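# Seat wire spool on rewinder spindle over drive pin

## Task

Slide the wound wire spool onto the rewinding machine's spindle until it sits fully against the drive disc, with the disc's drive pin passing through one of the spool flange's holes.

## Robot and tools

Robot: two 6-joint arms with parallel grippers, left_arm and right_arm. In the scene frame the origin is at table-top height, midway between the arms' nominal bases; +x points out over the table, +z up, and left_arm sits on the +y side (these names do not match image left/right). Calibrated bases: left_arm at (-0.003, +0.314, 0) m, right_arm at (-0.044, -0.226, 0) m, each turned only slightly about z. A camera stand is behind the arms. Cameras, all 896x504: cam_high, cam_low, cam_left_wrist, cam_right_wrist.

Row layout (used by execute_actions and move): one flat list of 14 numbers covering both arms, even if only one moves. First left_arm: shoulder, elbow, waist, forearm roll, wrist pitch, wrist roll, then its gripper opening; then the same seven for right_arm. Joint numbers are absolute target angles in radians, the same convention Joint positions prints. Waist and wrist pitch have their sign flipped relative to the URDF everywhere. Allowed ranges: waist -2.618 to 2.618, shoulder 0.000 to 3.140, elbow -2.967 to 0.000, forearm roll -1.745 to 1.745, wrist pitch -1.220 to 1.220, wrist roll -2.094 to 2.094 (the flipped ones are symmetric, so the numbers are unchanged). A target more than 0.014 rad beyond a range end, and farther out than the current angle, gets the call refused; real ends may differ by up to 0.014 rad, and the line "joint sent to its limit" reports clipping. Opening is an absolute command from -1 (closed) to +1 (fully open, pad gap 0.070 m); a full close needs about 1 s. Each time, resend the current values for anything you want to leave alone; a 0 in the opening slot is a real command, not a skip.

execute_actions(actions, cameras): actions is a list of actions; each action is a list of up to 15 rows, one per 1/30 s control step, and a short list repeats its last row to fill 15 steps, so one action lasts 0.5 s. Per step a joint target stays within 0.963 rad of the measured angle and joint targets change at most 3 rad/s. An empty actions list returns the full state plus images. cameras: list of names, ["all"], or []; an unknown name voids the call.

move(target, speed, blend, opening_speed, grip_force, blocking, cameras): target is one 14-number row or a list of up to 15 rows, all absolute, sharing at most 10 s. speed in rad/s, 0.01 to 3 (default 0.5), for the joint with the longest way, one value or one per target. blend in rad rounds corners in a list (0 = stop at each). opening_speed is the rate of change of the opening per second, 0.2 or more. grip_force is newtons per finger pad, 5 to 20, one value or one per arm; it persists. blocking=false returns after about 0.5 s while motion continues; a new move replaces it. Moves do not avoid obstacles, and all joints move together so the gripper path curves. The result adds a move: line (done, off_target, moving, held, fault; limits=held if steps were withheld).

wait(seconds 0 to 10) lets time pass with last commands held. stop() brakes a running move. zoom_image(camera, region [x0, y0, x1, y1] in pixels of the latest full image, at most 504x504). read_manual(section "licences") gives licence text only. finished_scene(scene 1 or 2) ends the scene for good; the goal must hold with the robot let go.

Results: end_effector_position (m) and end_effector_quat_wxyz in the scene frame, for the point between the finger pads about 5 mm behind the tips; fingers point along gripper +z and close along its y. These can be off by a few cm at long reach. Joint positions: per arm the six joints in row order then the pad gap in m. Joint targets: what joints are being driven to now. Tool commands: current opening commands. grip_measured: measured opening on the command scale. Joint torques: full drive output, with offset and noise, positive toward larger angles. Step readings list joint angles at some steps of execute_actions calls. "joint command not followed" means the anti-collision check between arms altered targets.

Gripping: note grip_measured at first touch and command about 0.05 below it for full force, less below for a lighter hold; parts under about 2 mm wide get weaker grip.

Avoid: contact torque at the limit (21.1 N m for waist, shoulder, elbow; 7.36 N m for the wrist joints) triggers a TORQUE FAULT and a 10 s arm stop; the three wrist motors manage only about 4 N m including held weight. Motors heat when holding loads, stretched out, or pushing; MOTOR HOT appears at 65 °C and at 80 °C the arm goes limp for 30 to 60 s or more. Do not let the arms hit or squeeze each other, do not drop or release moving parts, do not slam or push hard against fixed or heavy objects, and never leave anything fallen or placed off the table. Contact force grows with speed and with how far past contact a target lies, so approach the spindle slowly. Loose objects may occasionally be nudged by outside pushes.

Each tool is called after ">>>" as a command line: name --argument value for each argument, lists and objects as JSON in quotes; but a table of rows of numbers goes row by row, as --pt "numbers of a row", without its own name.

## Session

>>> execute_actions --actions '[]'

Scene clock: 0.00 s.
left_arm: end_effector_position=(+0.2525, -0.0762, +0.3904) grip_measured=+0.99 end_effector_quat_wxyz=(+0.428, +0.574, +0.626, -0.309) | right_arm: end_effector_position=(+0.2820, -0.3620, +0.2096) grip_measured=+0.99 end_effector_quat_wxyz=(+0.307, +0.172, +0.932, -0.087)
Joint names: [shoulder, elbow, waist, forearm roll, wrist pitch, wrist roll]
Joint positions: left_arm=[1.626 -1.8 0.721 -0.709 -0.946 0.895 0.07] | right_arm=[1.324 -1.07 0.402 -0.092 -0.758 0.057 0.07]
Joint torques (N m): no reading
Motor temperatures (°C): left_arm=[31 31 34 34 32 29] | right_arm=[38 31 29 34 38 28]
Joint targets: left_arm=[1.626 -1.800 0.721 -0.709 -0.946 0.895] | right_arm=[1.324 -1.070 0.402 -0.092 -0.758 0.057]
Tool commands: left_gripper/opening=+1.0 right_gripper/opening=+1.0

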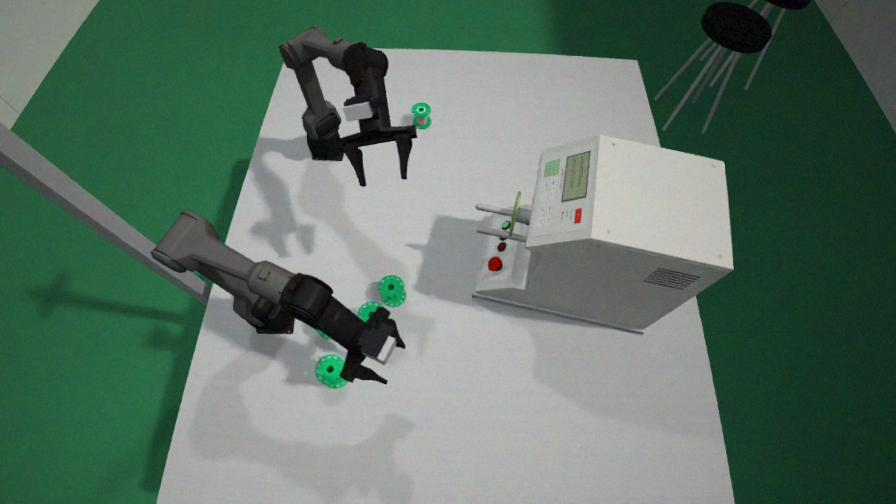

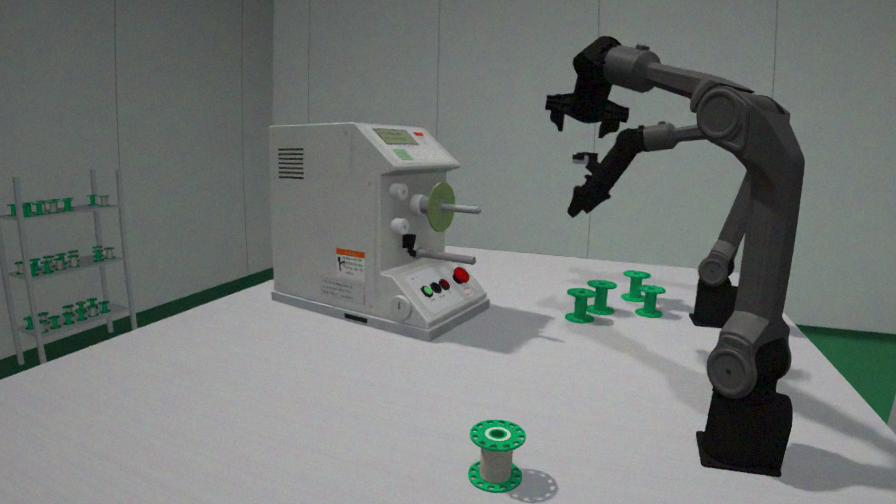

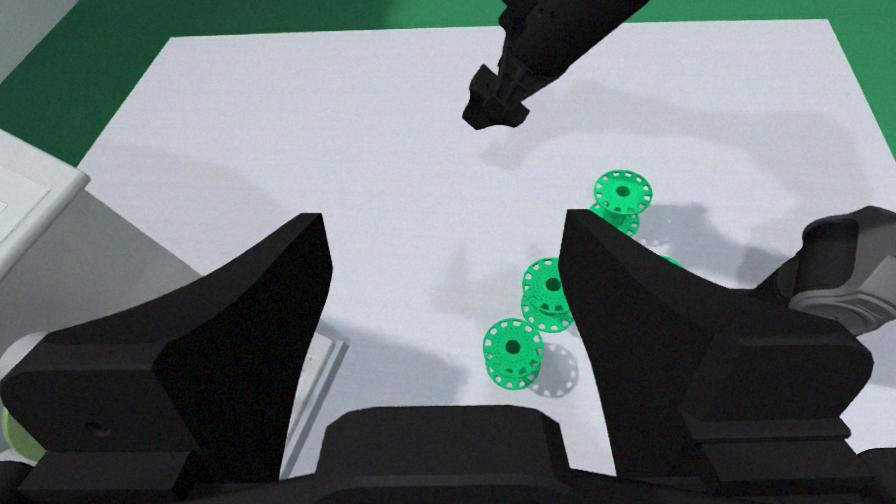

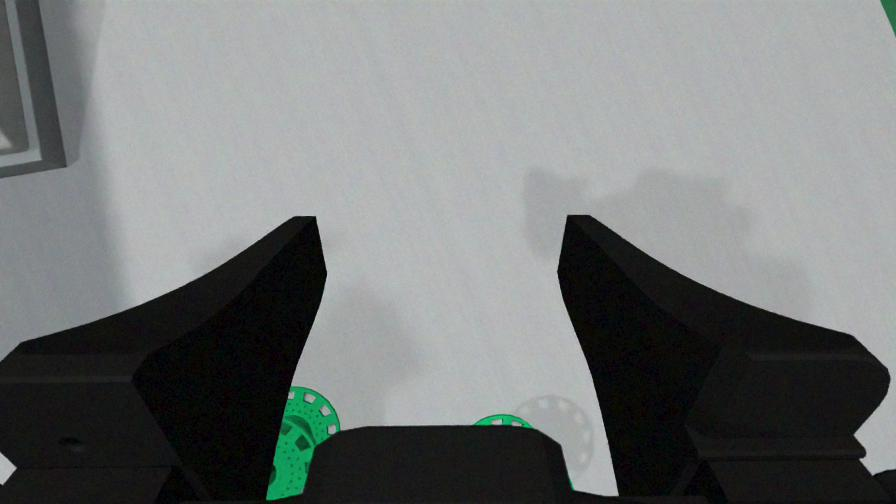

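>>> move --target '[1.1057, -0.1185, 0.65, 0, 1.1, 0, 1, 1.324, -1.07, 0.402, -0.092, -0.758, 0.057, 1]' --speed 1.0 --cameras '["cam_left_wrist", "cam_high"]'

>>> zoom_image --camera "cam_left_wrist" --region '[330, 80, 630, 330]'

>>> zoom_image --camera "cam_high" --region '[390, 80, 460, 150]'

>>> zoom_image --camera "cam_high" --region '[460, 170, 560, 260]'

Scene clock: 9.43 s.
left_arm: end_effector_position=(+0.2313, +0.1296, +0.2534) grip_measured=+0.99 end_effector_quat_wxyz=(+0.731, +0.207, +0.599, -0.253) | right_arm: end_effector_position=(+0.2820, -0.3620, +0.2096) grip_measured=+0.99 end_effector_quat_wxyz=(+0.307, +0.172, +0.932, -0.087)
Joint names: [shoulder, elbow, waist, forearm roll, wrist pitch, wrist roll]
Joint positions: left_arm=[1.106 -0.117 0.651 0 1.1 0 0.07] | right_arm=[1.324 -1.07 0.402 -0.092 -0.758 0.057 0.07]
Joint torques (N m): left_arm=[-1.1 -6.93 -0.3 -0.1 0.62 0.17] | right_arm=[-3.11 -6.97 -0.01 0.08 0.65 -0.15]
Joint targets: left_arm=[1.106 -0.119 0.650 0.000 1.100 0.000] | right_arm=[1.324 -1.070 0.402 -0.092 -0.758 0.057]
move: done
Images, in order (width x height): cam_high 896x504, cam_left_wrist 896x504.

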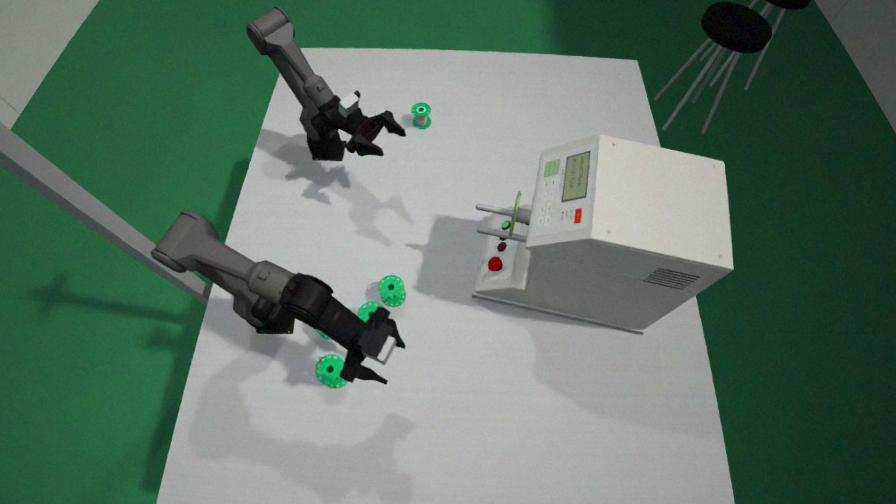

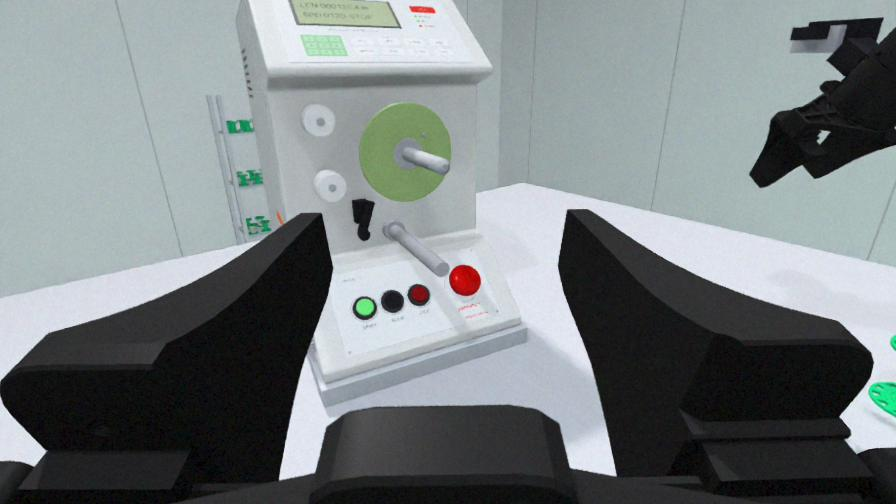

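Scaled by 1.680 from the camera's 896x504 image, which has a finer 1280x720 frame.

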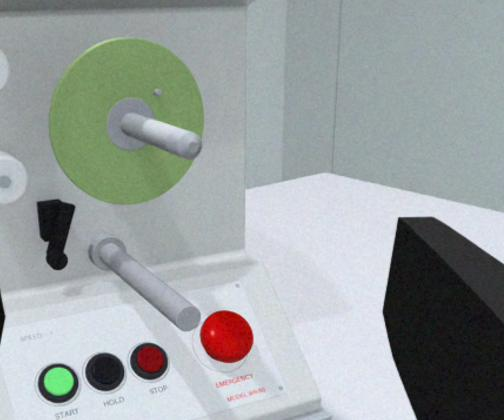

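Scaled by 7.200 from the camera's 896x504 image, which has a finer 1280x720 frame.

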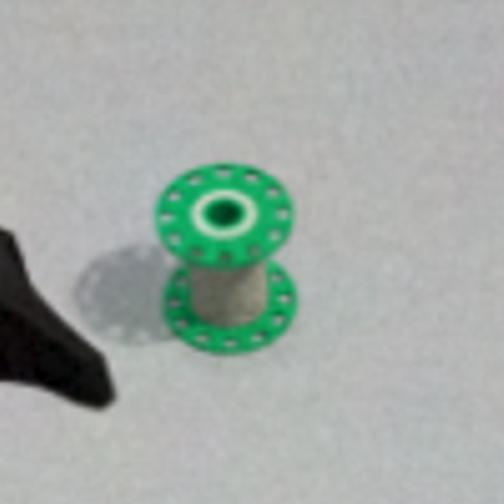

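Scaled by 5.040 from the camera's 896x504 image, which has a finer 1280x720 frame.

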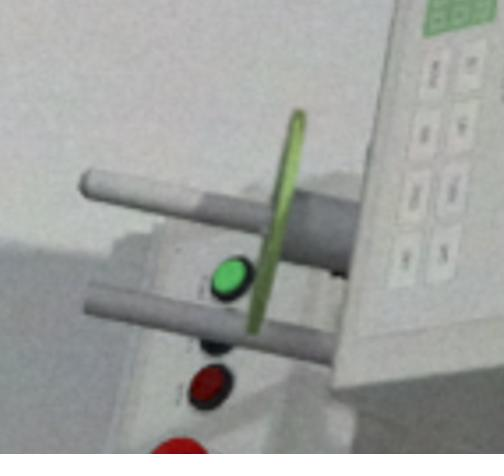

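>>> move --target '[0.95, -0.80, -0.32, 0, -1.14, 0, 1, 1.324, -1.07, 0.402, -0.092, -0.758, 0.057, 1]' --speed 1.0 --cameras '["cam_left_wrist", "cam_low"]'

Scene clock: 17.03 s.
left_arm: end_effector_position=(+0.1863, +0.3734, +0.1745) grip_measured=+0.99 end_effector_quat_wxyz=(+0.181, -0.149, +0.972, +0.028) | right_arm: end_effector_position=(+0.2820, -0.3620, +0.2096) grip_measured=+0.99 end_effector_quat_wxyz=(+0.307, +0.172, +0.932, -0.087)
Joint names: [shoulder, elbow, waist, forearm roll, wrist pitch, wrist roll]
Joint positions: left_arm=[0.95 -0.8 -0.321 0 -1.14 0 0.07] | right_arm=[1.324 -1.07 0.402 -0.092 -0.758 0.057 0.07]
Joint torques (N m): left_arm=[-0.96 -7 0.65 -0.04 0.36 0.06] | right_arm=[-3.09 -7.03 -0.02 0.08 0.66 -0.14]
Joint targets: left_arm=[0.950 -0.800 -0.320 0.000 -1.140 0.000] | right_arm=[1.324 -1.070 0.402 -0.092 -0.758 0.057]
move: done
Images, in order (width x height): cam_low 896x504, cam_left_wrist 896x504.

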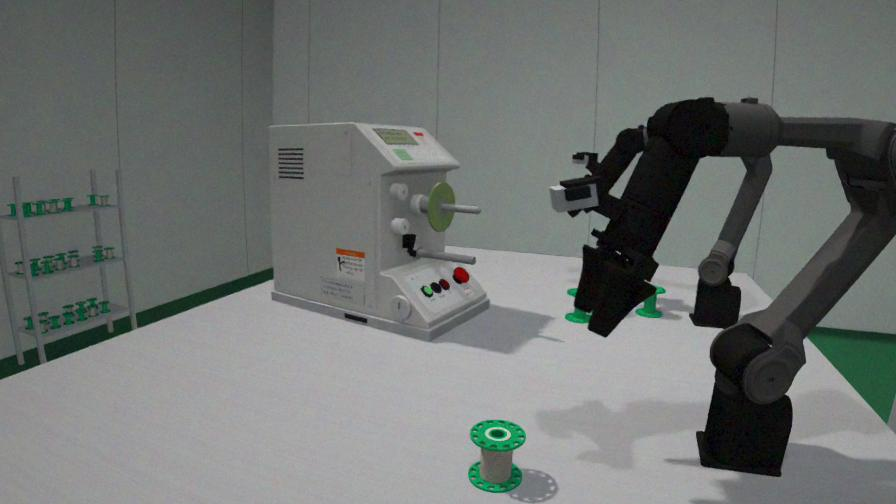

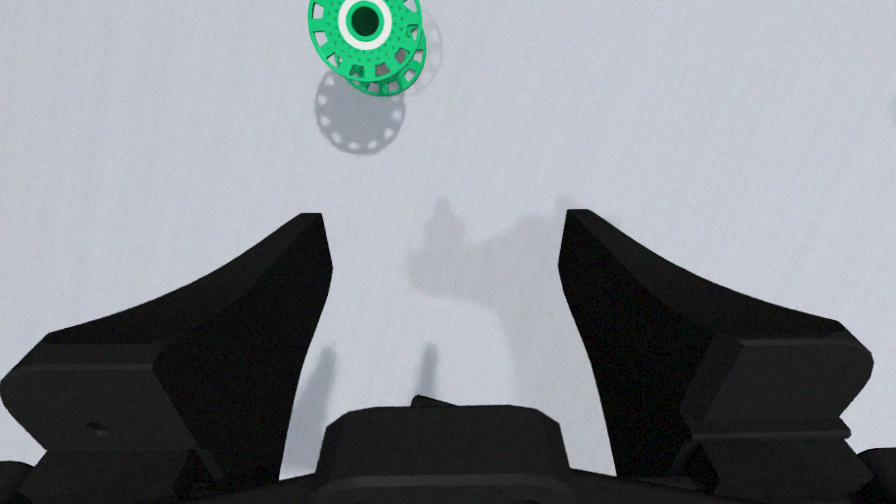

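>>> move --pt "1.3 -1.0 -0.4505 0 -1.15 0 1 1.324 -1.07 0.402 -0.092 -0.758 0.057 1" --pt "1.6146 -1.1514 -0.4505 0 -1.1948 0 1 1.324 -1.07 0.402 -0.092 -0.758 0.057 1" --speed 0.7 --blend '[0.1, 0]' --cameras '["cam_left_wrist", "cam_low", "cam_high"]'

>>> zoom_image --camera "cam_left_wrist" --region '[300, 80, 600, 380]'

>>> zoom_image --camera "cam_low" --region '[420, 320, 600, 500]'

Scene clock: 28.40 s.
left_arm: end_effector_position=(+0.2621, +0.4368, +0.1098) grip_measured=+0.99 end_effector_quat_wxyz=(+0.000, -0.215, +0.977, +0.000) | right_arm: end_effector_position=(+0.2820, -0.3620, +0.2096) grip_measured=+0.99 end_effector_quat_wxyz=(+0.307, +0.172, +0.932, -0.087)
Joint names: [shoulder, elbow, waist, forearm roll, wrist pitch, wrist roll]
Joint positions: left_arm=[1.616 -1.152 -0.45 0 -1.194 0 0.07] | right_arm=[1.324 -1.07 0.402 -0.092 -0.758 0.057 0.07]
Joint torques (N m): left_arm=[-6.58 -6.5 0.01 0.03 0.02 -0.11] | right_arm=[-3.08 -7.01 -0.03 0.07 0.67 -0.14]
Joint targets: left_arm=[1.615 -1.151 -0.451 0.000 -1.195 0.000] | right_arm=[1.324 -1.070 0.402 -0.092 -0.758 0.057]
move: done
Images, in order (width x height): cam_high 896x504, cam_low 896x504, cam_left_wrist 896x504.

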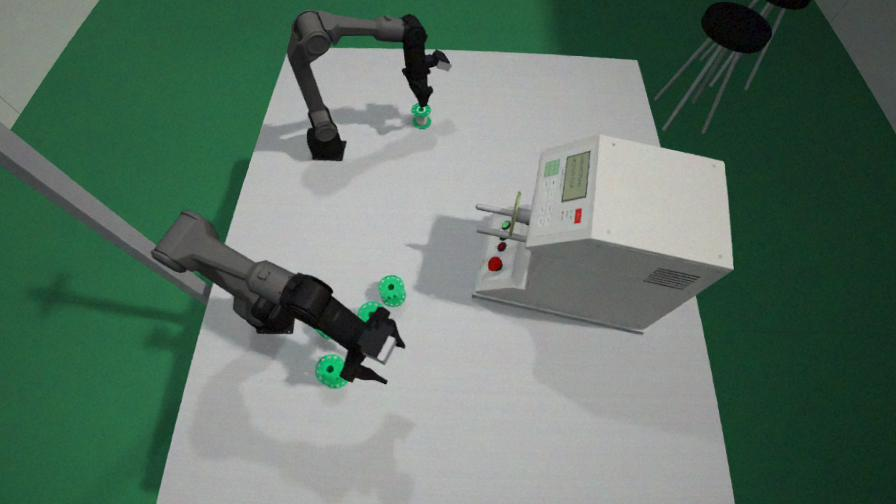

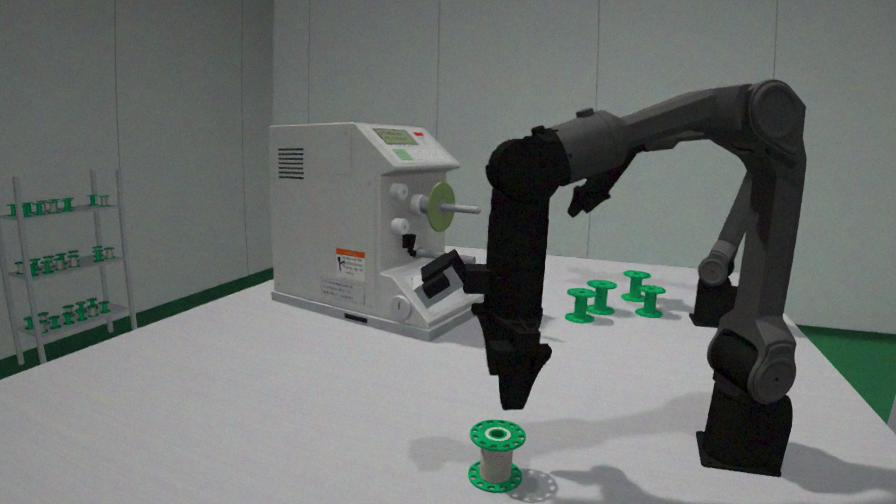

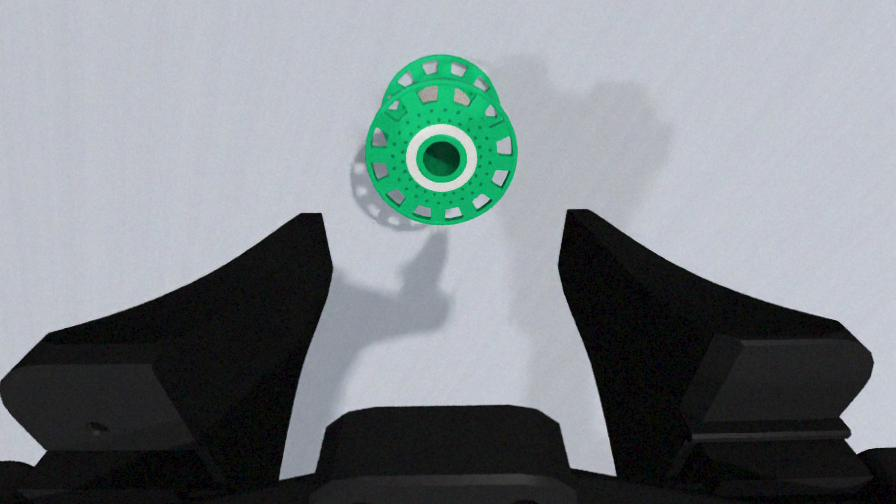

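Scaled by 1.680 from the camera's 896x504 image, which has a finer 1280x720 frame.

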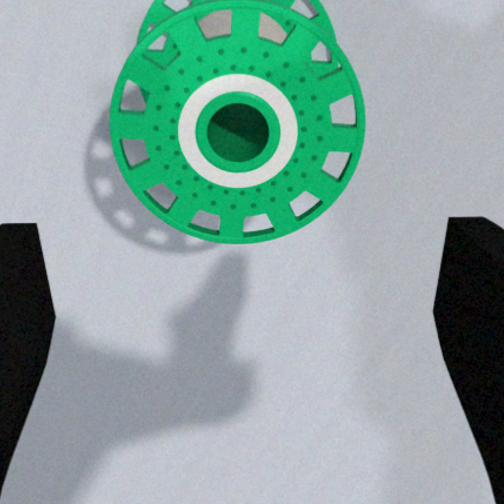

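Scaled by 2.800 from the camera's 896x504 image, which has a finer 1280x720 frame.

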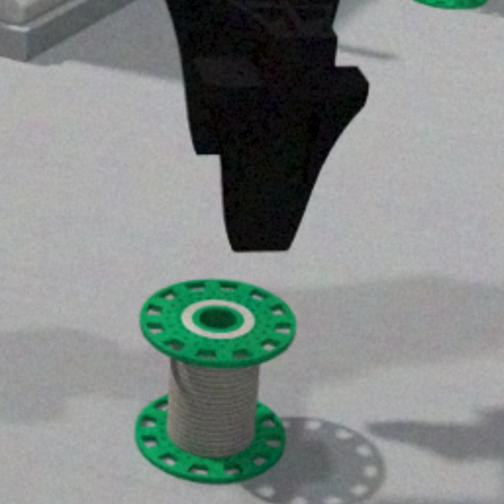

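>>> move --target '[1.6689, -1.1349, -0.4545, 0, -1.124, 0, 1, 1.324, -1.07, 0.402, -0.092, -0.758, 0.057, 1]' --speed 0.3 --cameras '["cam_left_wrist", "cam_low", "cam_high"]'

>>> zoom_image --camera "cam_low" --region '[420, 320, 600, 500]'

>>> zoom_image --camera "cam_high" --region '[380, 30, 480, 150]'

Scene clock: 36.43 s.
left_arm: end_effector_position=(+0.2703, +0.4419, +0.0898) grip_measured=+0.99 end_effector_quat_wxyz=(+0.000, -0.217, +0.976, +0.000) | right_arm: end_effector_position=(+0.2820, -0.3620, +0.2096) grip_measured=+0.99 end_effector_quat_wxyz=(+0.307, +0.172, +0.932, -0.087)
Joint names: [shoulder, elbow, waist, forearm roll, wrist pitch, wrist roll]
Joint positions: left_arm=[1.67 -1.135 -0.454 0 -1.123 0 0.07] | right_arm=[1.324 -1.07 0.402 -0.092 -0.758 0.057 0.07]
Joint torques (N m): left_arm=[-6.23 -5.32 -0.29 0.02 0 -0.06] | right_arm=[-3.1 -7.02 -0.03 0.08 0.69 -0.15]
Joint targets: left_arm=[1.669 -1.135 -0.455 0.000 -1.124 0.000] | right_arm=[1.324 -1.070 0.402 -0.092 -0.758 0.057]
move: done
Images, in order (width x height): cam_high 896x504, cam_low 896x504, cam_left_wrist 896x504.

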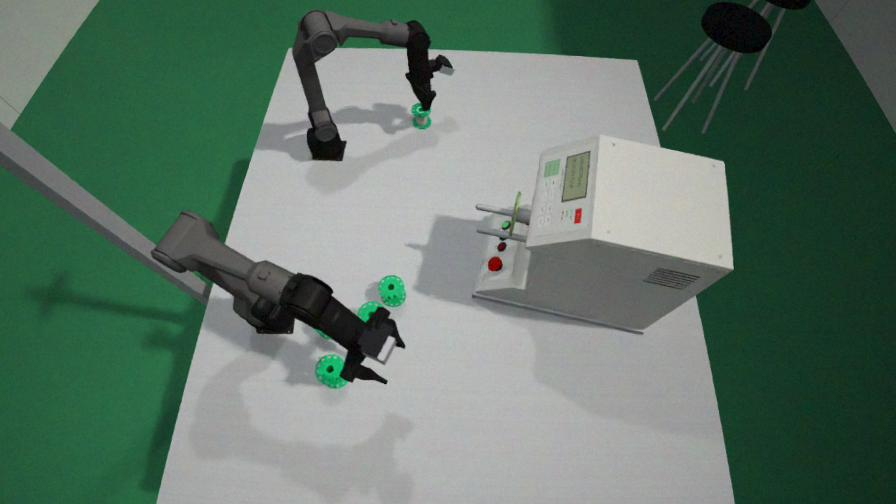

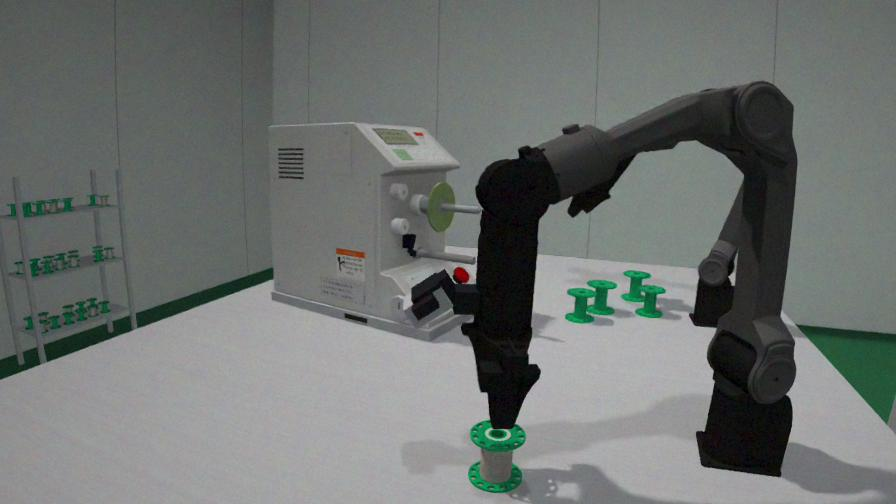

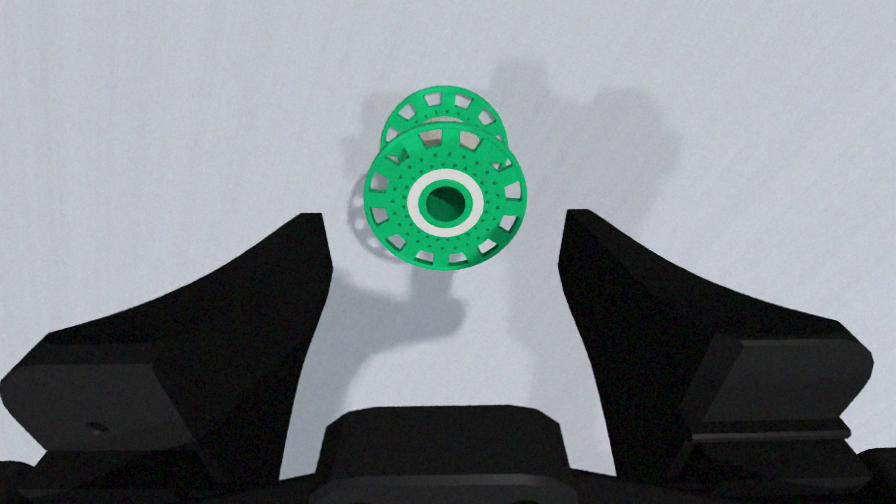

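Scaled by 2.800 from the camera's 896x504 image, which has a finer 1280x720 frame.

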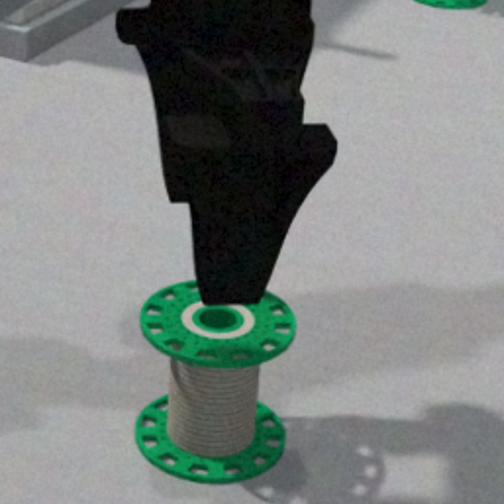

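Scaled by 4.200 from the camera's 896x504 image, which has a finer 1280x720 frame.

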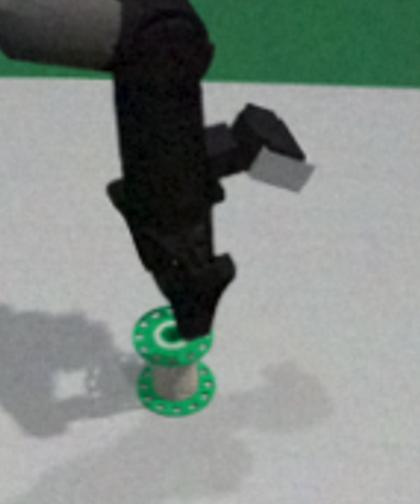

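>>> move --pt "1.7292 -1.0395 -0.4545 0 -0.9683 0 1 1.324 -1.07 0.402 -0.092 -0.758 0.057 1" --pt "1.795 -0.978 -0.4545 0 -0.841 0 1 1.324 -1.07 0.402 -0.092 -0.758 0.057 1" --speed 0.15 --blend '[0.01, 0]' --cameras '["cam_left_wrist", "cam_low", "cam_high"]'

>>> zoom_image --camera "cam_low" --region '[420, 320, 600, 500]'

Scene clock: 40.10 s.
left_arm: end_effector_position=(+0.2701, +0.4421, +0.0168) grip_measured=+0.99 end_effector_quat_wxyz=(+0.000, -0.218, +0.976, +0.000) | right_arm: end_effector_position=(+0.2820, -0.3620, +0.2096) grip_measured=+0.99 end_effector_quat_wxyz=(+0.307, +0.172, +0.932, -0.087)
Joint names: [shoulder, elbow, waist, forearm roll, wrist pitch, wrist roll]
Joint positions: left_arm=[1.796 -0.977 -0.455 0 -0.84 0 0.07] | right_arm=[1.324 -1.07 0.402 -0.092 -0.758 0.057 0.07]
Joint torques (N m): left_arm=[-6.57 -4.87 -0.29 -0.07 0 0] | right_arm=[-3.07 -6.99 -0.01 0.07 0.69 -0.14]
Joint targets: left_arm=[1.795 -0.978 -0.455 0.000 -0.841 0.000] | right_arm=[1.324 -1.070 0.402 -0.092 -0.758 0.057]
move: done
Images, in order (width x height): cam_high 896x504, cam_low 896x504, cam_left_wrist 896x504.

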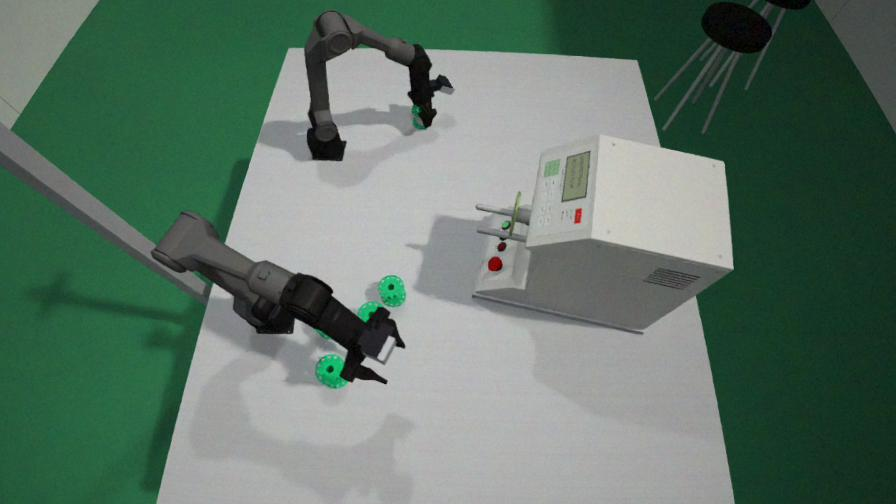

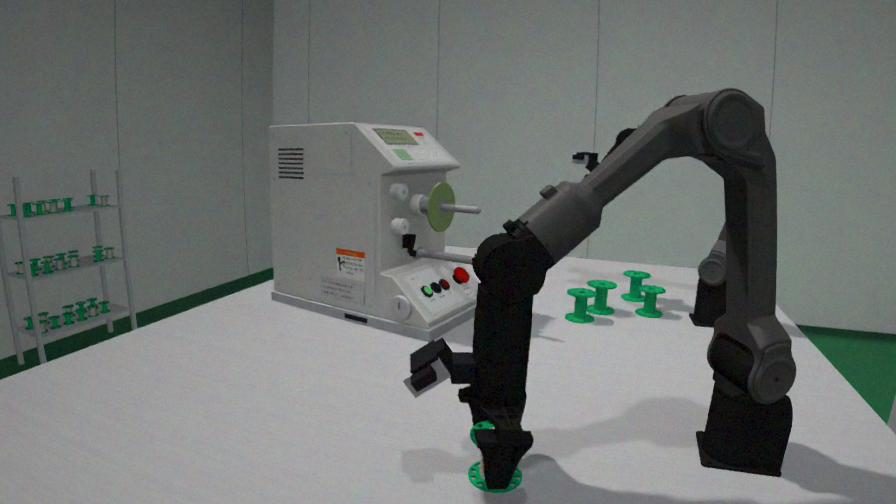

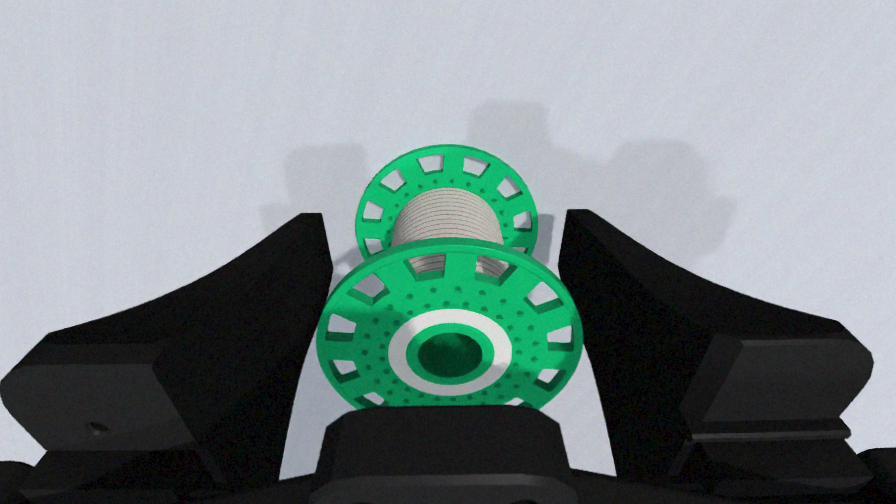

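Scaled by 2.800 from the camera's 896x504 image, which has a finer 1280x720 frame.

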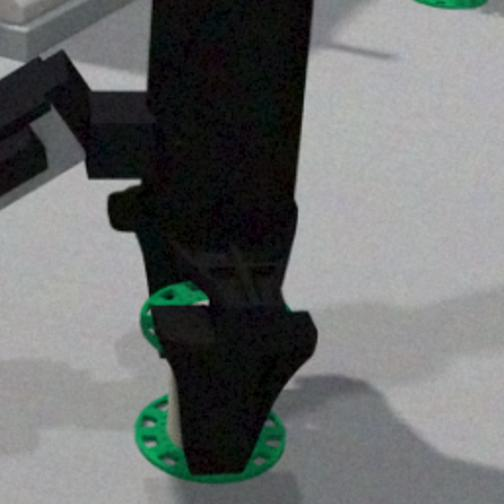

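>>> move --target '[1.8123, -0.9634, -0.4545, 0, -0.8091, 0, 1, 1.324, -1.07, 0.402, -0.092, -0.758, 0.057, 1]' --speed 0.04 --cameras '["cam_low"]'

>>> zoom_image --camera "cam_low" --region '[440, 400, 540, 500]'

Scene clock: 42.67 s.
left_arm: end_effector_position=(+0.2701, +0.4421, +0.0091) grip_measured=+0.99 end_effector_quat_wxyz=(+0.000, -0.218, +0.976, +0.000) | right_arm: end_effector_position=(+0.2820, -0.3620, +0.2096) grip_measured=+0.99 end_effector_quat_wxyz=(+0.307, +0.172, +0.932, -0.087)
Joint names: [shoulder, elbow, waist, forearm roll, wrist pitch, wrist roll]
Joint positions: left_arm=[1.812 -0.964 -0.455 0 -0.809 0 0.07] | right_arm=[1.324 -1.07 0.402 -0.092 -0.758 0.057 0.07]
Joint torques (N m): left_arm=[-5.87 -3.82 -0.3 -0.11 0.08 0.04] | right_arm=[-3.05 -6.93 -0.01 0.07 0.7 -0.15]
Joint targets: left_arm=[1.812 -0.963 -0.455 0.000 -0.809 0.000] | right_arm=[1.324 -1.070 0.402 -0.092 -0.758 0.057]
move: done
Images, in order (width x height): cam_low 896x504.

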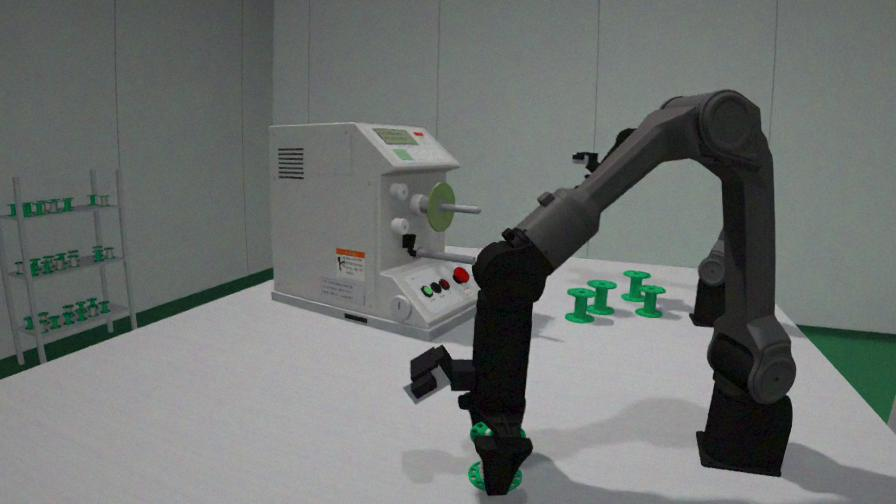

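Scaled by 5.040 from the camera's 896x504 image, which has a finer 1280x720 frame.

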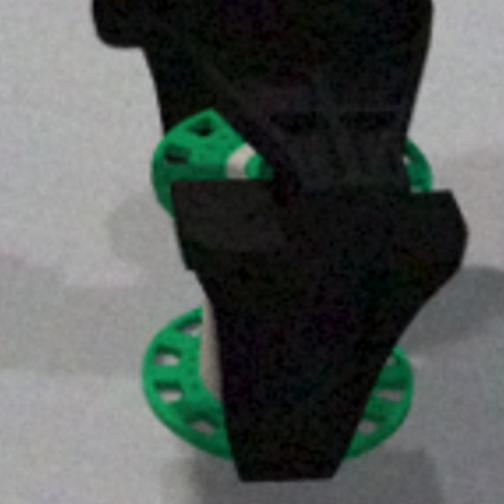

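>>> move --target '[1.8152, -0.9610, -0.4545, 0, -0.8037, 0, 1, 1.324, -1.07, 0.402, -0.092, -0.758, 0.057, 1]' --speed 0.02 --cameras '[]'

>>> move --target '[1.8152, -0.9610, -0.4545, 0, -0.8037, 0, 0.4, 1.324, -1.07, 0.402, -0.092, -0.758, 0.057, 1]' --speed 0.02 --opening_speed 0.4 --cameras '["cam_left_wrist","cam_low"]'

>>> zoom_image --camera "cam_low" --region '[440, 400, 540, 500]'

Scene clock: 44.57 s.
left_arm: end_effector_position=(+0.2700, +0.4420, +0.0080) grip_measured=+0.99 end_effector_quat_wxyz=(+0.001, -0.218, +0.976, +0.000) | right_arm: end_effector_position=(+0.2820, -0.3620, +0.2096) grip_measured=+0.99 end_effector_quat_wxyz=(+0.307, +0.172, +0.932, -0.087)
Joint names: [shoulder, elbow, waist, forearm roll, wrist pitch, wrist roll]
Joint positions: left_arm=[1.814 -0.961 -0.455 0 -0.804 0 0.07] | right_arm=[1.324 -1.07 0.402 -0.092 -0.758 0.057 0.07]
Joint torques (N m): left_arm=[-5.7 -3.59 -0.31 -0.11 0.13 0.07] | right_arm=[-3.12 -7.02 0.02 0.07 0.7 -0.14]
Joint targets: left_arm=[1.815 -0.961 -0.455 0.000 -0.804 0.000] | right_arm=[1.324 -1.070 0.402 -0.092 -0.758 0.057]
move: done
No camera images: "cameras" was empty.

Scene clock: 46.27 s.
left_arm: end_effector_position=(+0.2700, +0.4420, +0.0080) grip_measured=+0.58 end_effector_quat_wxyz=(+0.001, -0.218, +0.976, +0.000) | right_arm: end_effector_position=(+0.2820, -0.3620, +0.2096) grip_measured=+0.99 end_effector_quat_wxyz=(+0.307, +0.172, +0.932, -0.087)
Joint names: [shoulder, elbow, waist, forearm roll, wrist pitch, wrist roll]
Joint positions: left_arm=[1.814 -0.961 -0.455 0 -0.804 0 0.055] | right_arm=[1.324 -1.07 0.402 -0.092 -0.758 0.057 0.07]
Joint torques (N m): left_arm=[-5.7 -3.63 -0.01 0.05 0.1 0.1] | right_arm=[-3.08 -6.99 0.02 0.07 0.71 -0.14]
Joint targets: left_arm=[1.815 -0.961 -0.454 0.000 -0.804 0.000] | right_arm=[1.324 -1.070 0.402 -0.092 -0.758 0.057]
move: done
Images, in order (width x height): cam_low 896x504, cam_left_wrist 896x504.

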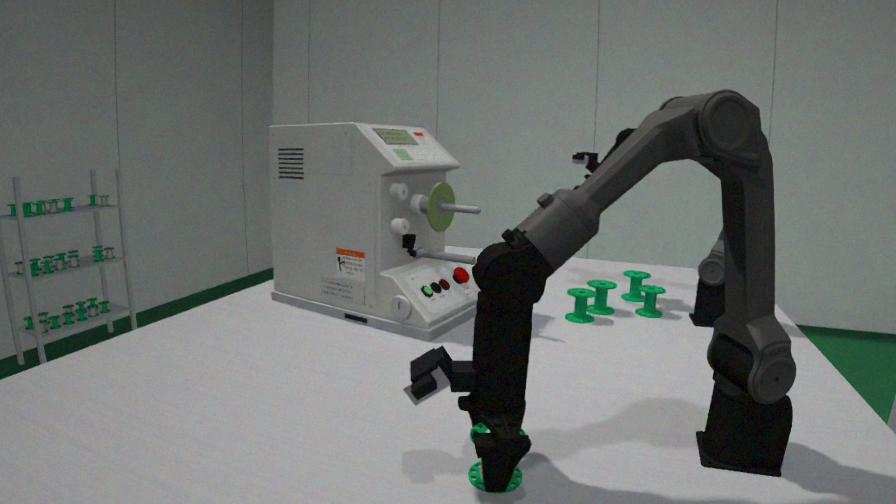

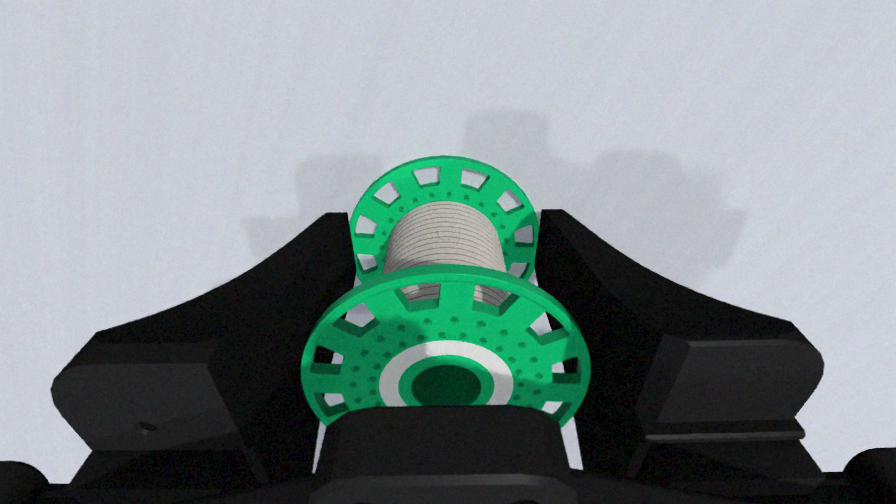

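Scaled by 5.040 from the camera's 896x504 image, which has a finer 1280x720 frame.

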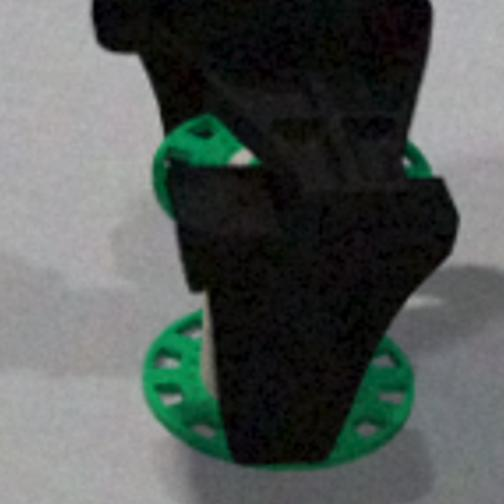

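>>> move --pt "1.6689 -1.1349 -0.4545 0 -1.124 0 0.4 1.324 -1.07 0.402 -0.092 -0.758 0.057 1" --pt "1.1 -0.8 0 0 -0.3 0.2 0.4 1.324 -1.07 0.402 -0.092 -0.758 0.057 1" --pt "1.3 -0.9 0.6 -0.7 0.5 0.45 0.4 1.324 -1.07 0.402 -0.092 -0.758 0.057 1" --speed '[0.25, 0.7, 0.7]' --blend '[0.05, 0.15, 0]' --cameras '["all"]'

Scene clock: 56.43 s.
left_arm: end_effector_position=(+0.3769, +0.1282, +0.3664) grip_measured=+0.58 end_effector_quat_wxyz=(+0.710, +0.030, +0.678, -0.187) | right_arm: end_effector_position=(+0.2820, -0.3620, +0.2096) grip_measured=+0.99 end_effector_quat_wxyz=(+0.307, +0.172, +0.932, -0.087)
Joint names: [shoulder, elbow, waist, forearm roll, wrist pitch, wrist roll]
Joint positions: left_arm=[1.3 -0.9 0.602 -0.7 0.5 0.45 0.055] | right_arm=[1.324 -1.07 0.402 -0.092 -0.758 0.057 0.07]
Joint torques (N m): left_arm=[-4.66 -9.4 -0.35 0.44 0.7 -0.01] | right_arm=[-3.09 -6.98 0.02 0.07 0.73 -0.15]
Joint targets: left_arm=[1.300 -0.900 0.600 -0.700 0.500 0.450] | right_arm=[1.324 -1.070 0.402 -0.092 -0.758 0.057]
move: done

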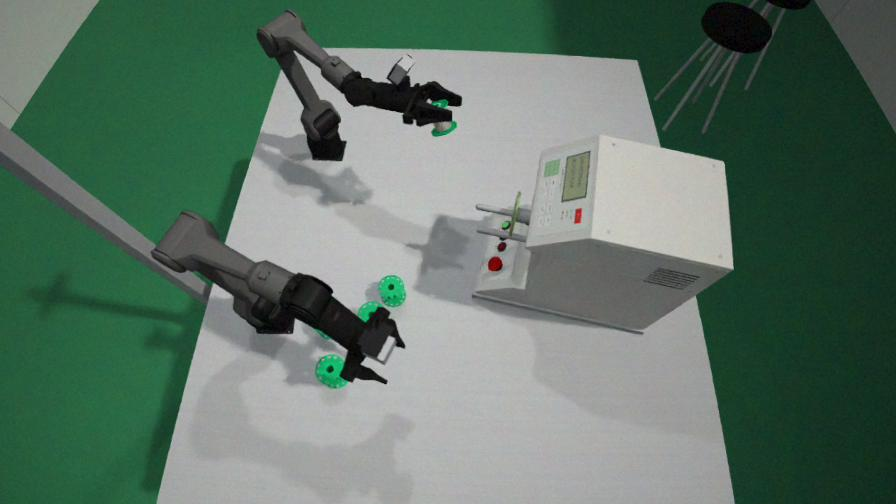

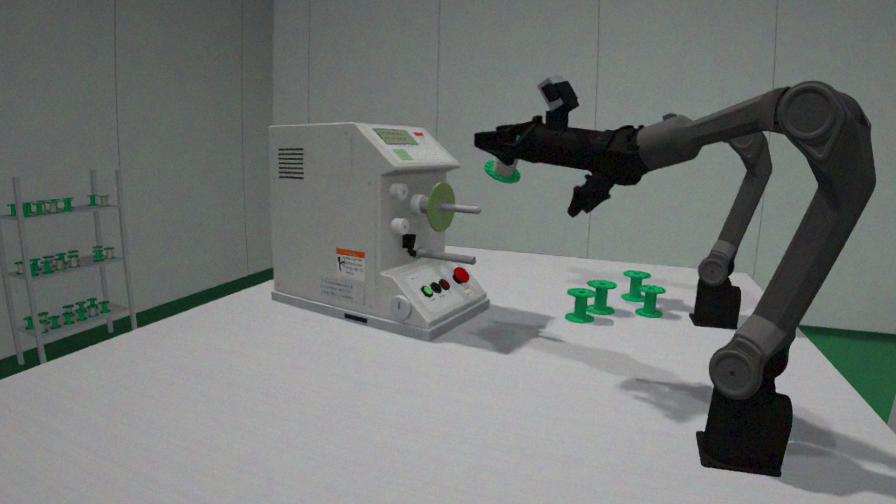

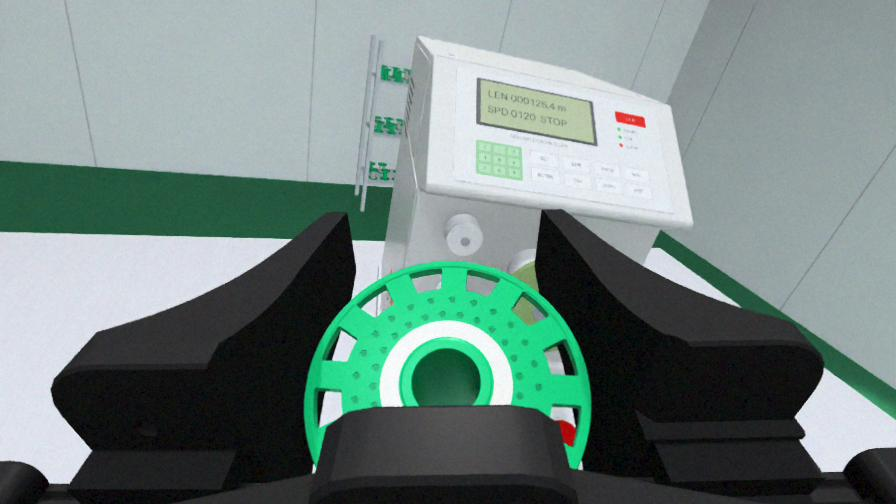

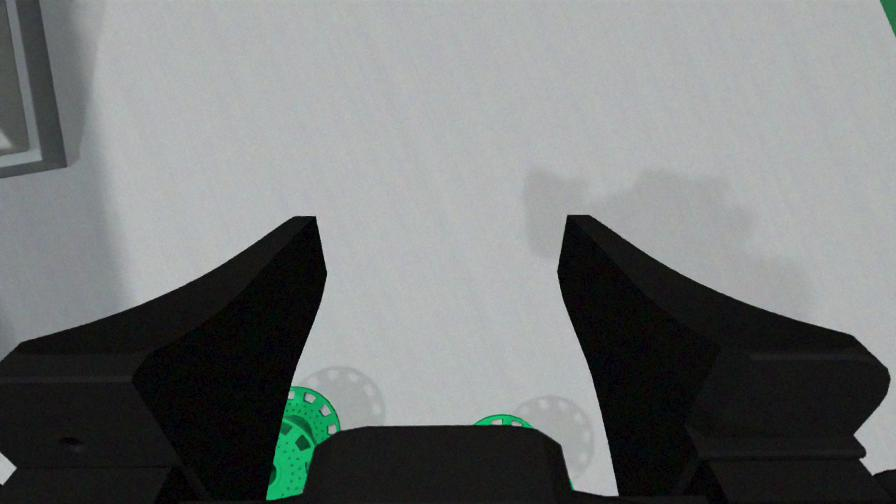

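>>> move --pt "1.1 -0.8 0 0 -0.3 0.2 0.4 1.324 -1.07 0.402 -0.092 -0.758 0.057 1" --pt "1.6689 -1.1349 -0.4545 0 -1.124 0 0.4 1.324 -1.07 0.402 -0.092 -0.758 0.057 1" --speed '[0.6, 0.6]' --blend '[0.15, 0.0]' --cameras '["cam_left_wrist","cam_low"]'

>>> zoom_image --camera "cam_low" --region '[420, 320, 600, 500]'

Scene clock: 65.50 s.
left_arm: end_effector_position=(+0.2697, +0.4424, +0.0894) grip_measured=+0.58 end_effector_quat_wxyz=(-0.001, -0.218, +0.976, +0.000) | right_arm: end_effector_position=(+0.2820, -0.3620, +0.2096) grip_measured=+0.99 end_effector_quat_wxyz=(+0.307, +0.172, +0.932, -0.087)
Joint names: [shoulder, elbow, waist, forearm roll, wrist pitch, wrist roll]
Joint positions: left_arm=[1.671 -1.135 -0.456 0 -1.124 0 0.055] | right_arm=[1.324 -1.07 0.402 -0.092 -0.758 0.057 0.07]
Joint torques (N m): left_arm=[-7.68 -7.32 1.23 -0.12 0.1 0.1] | right_arm=[-3.08 -7.04 0 0.06 0.74 -0.15]
Joint targets: left_arm=[1.669 -1.135 -0.454 0.000 -1.124 0.000] | right_arm=[1.324 -1.070 0.402 -0.092 -0.758 0.057]
move: done
Images, in order (width x height): cam_low 896x504, cam_left_wrist 896x504.

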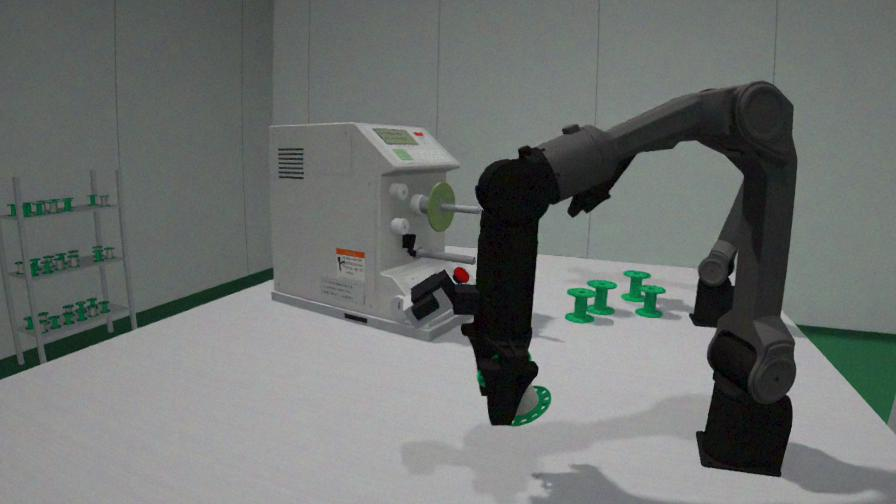

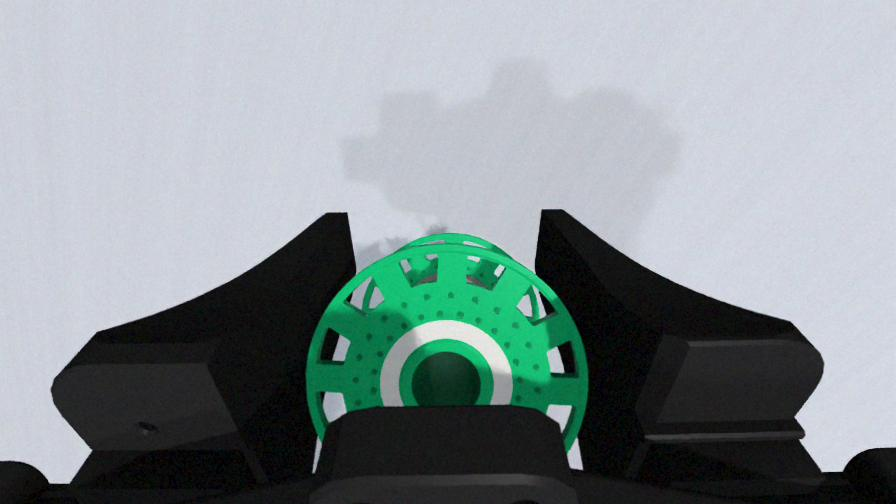

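Scaled by 2.800 from the camera's 896x504 image, which has a finer 1280x720 frame.

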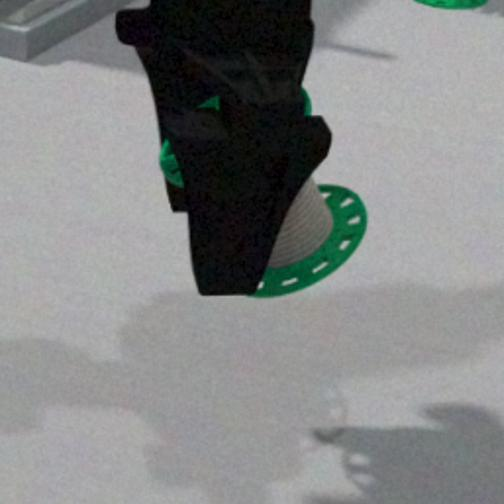

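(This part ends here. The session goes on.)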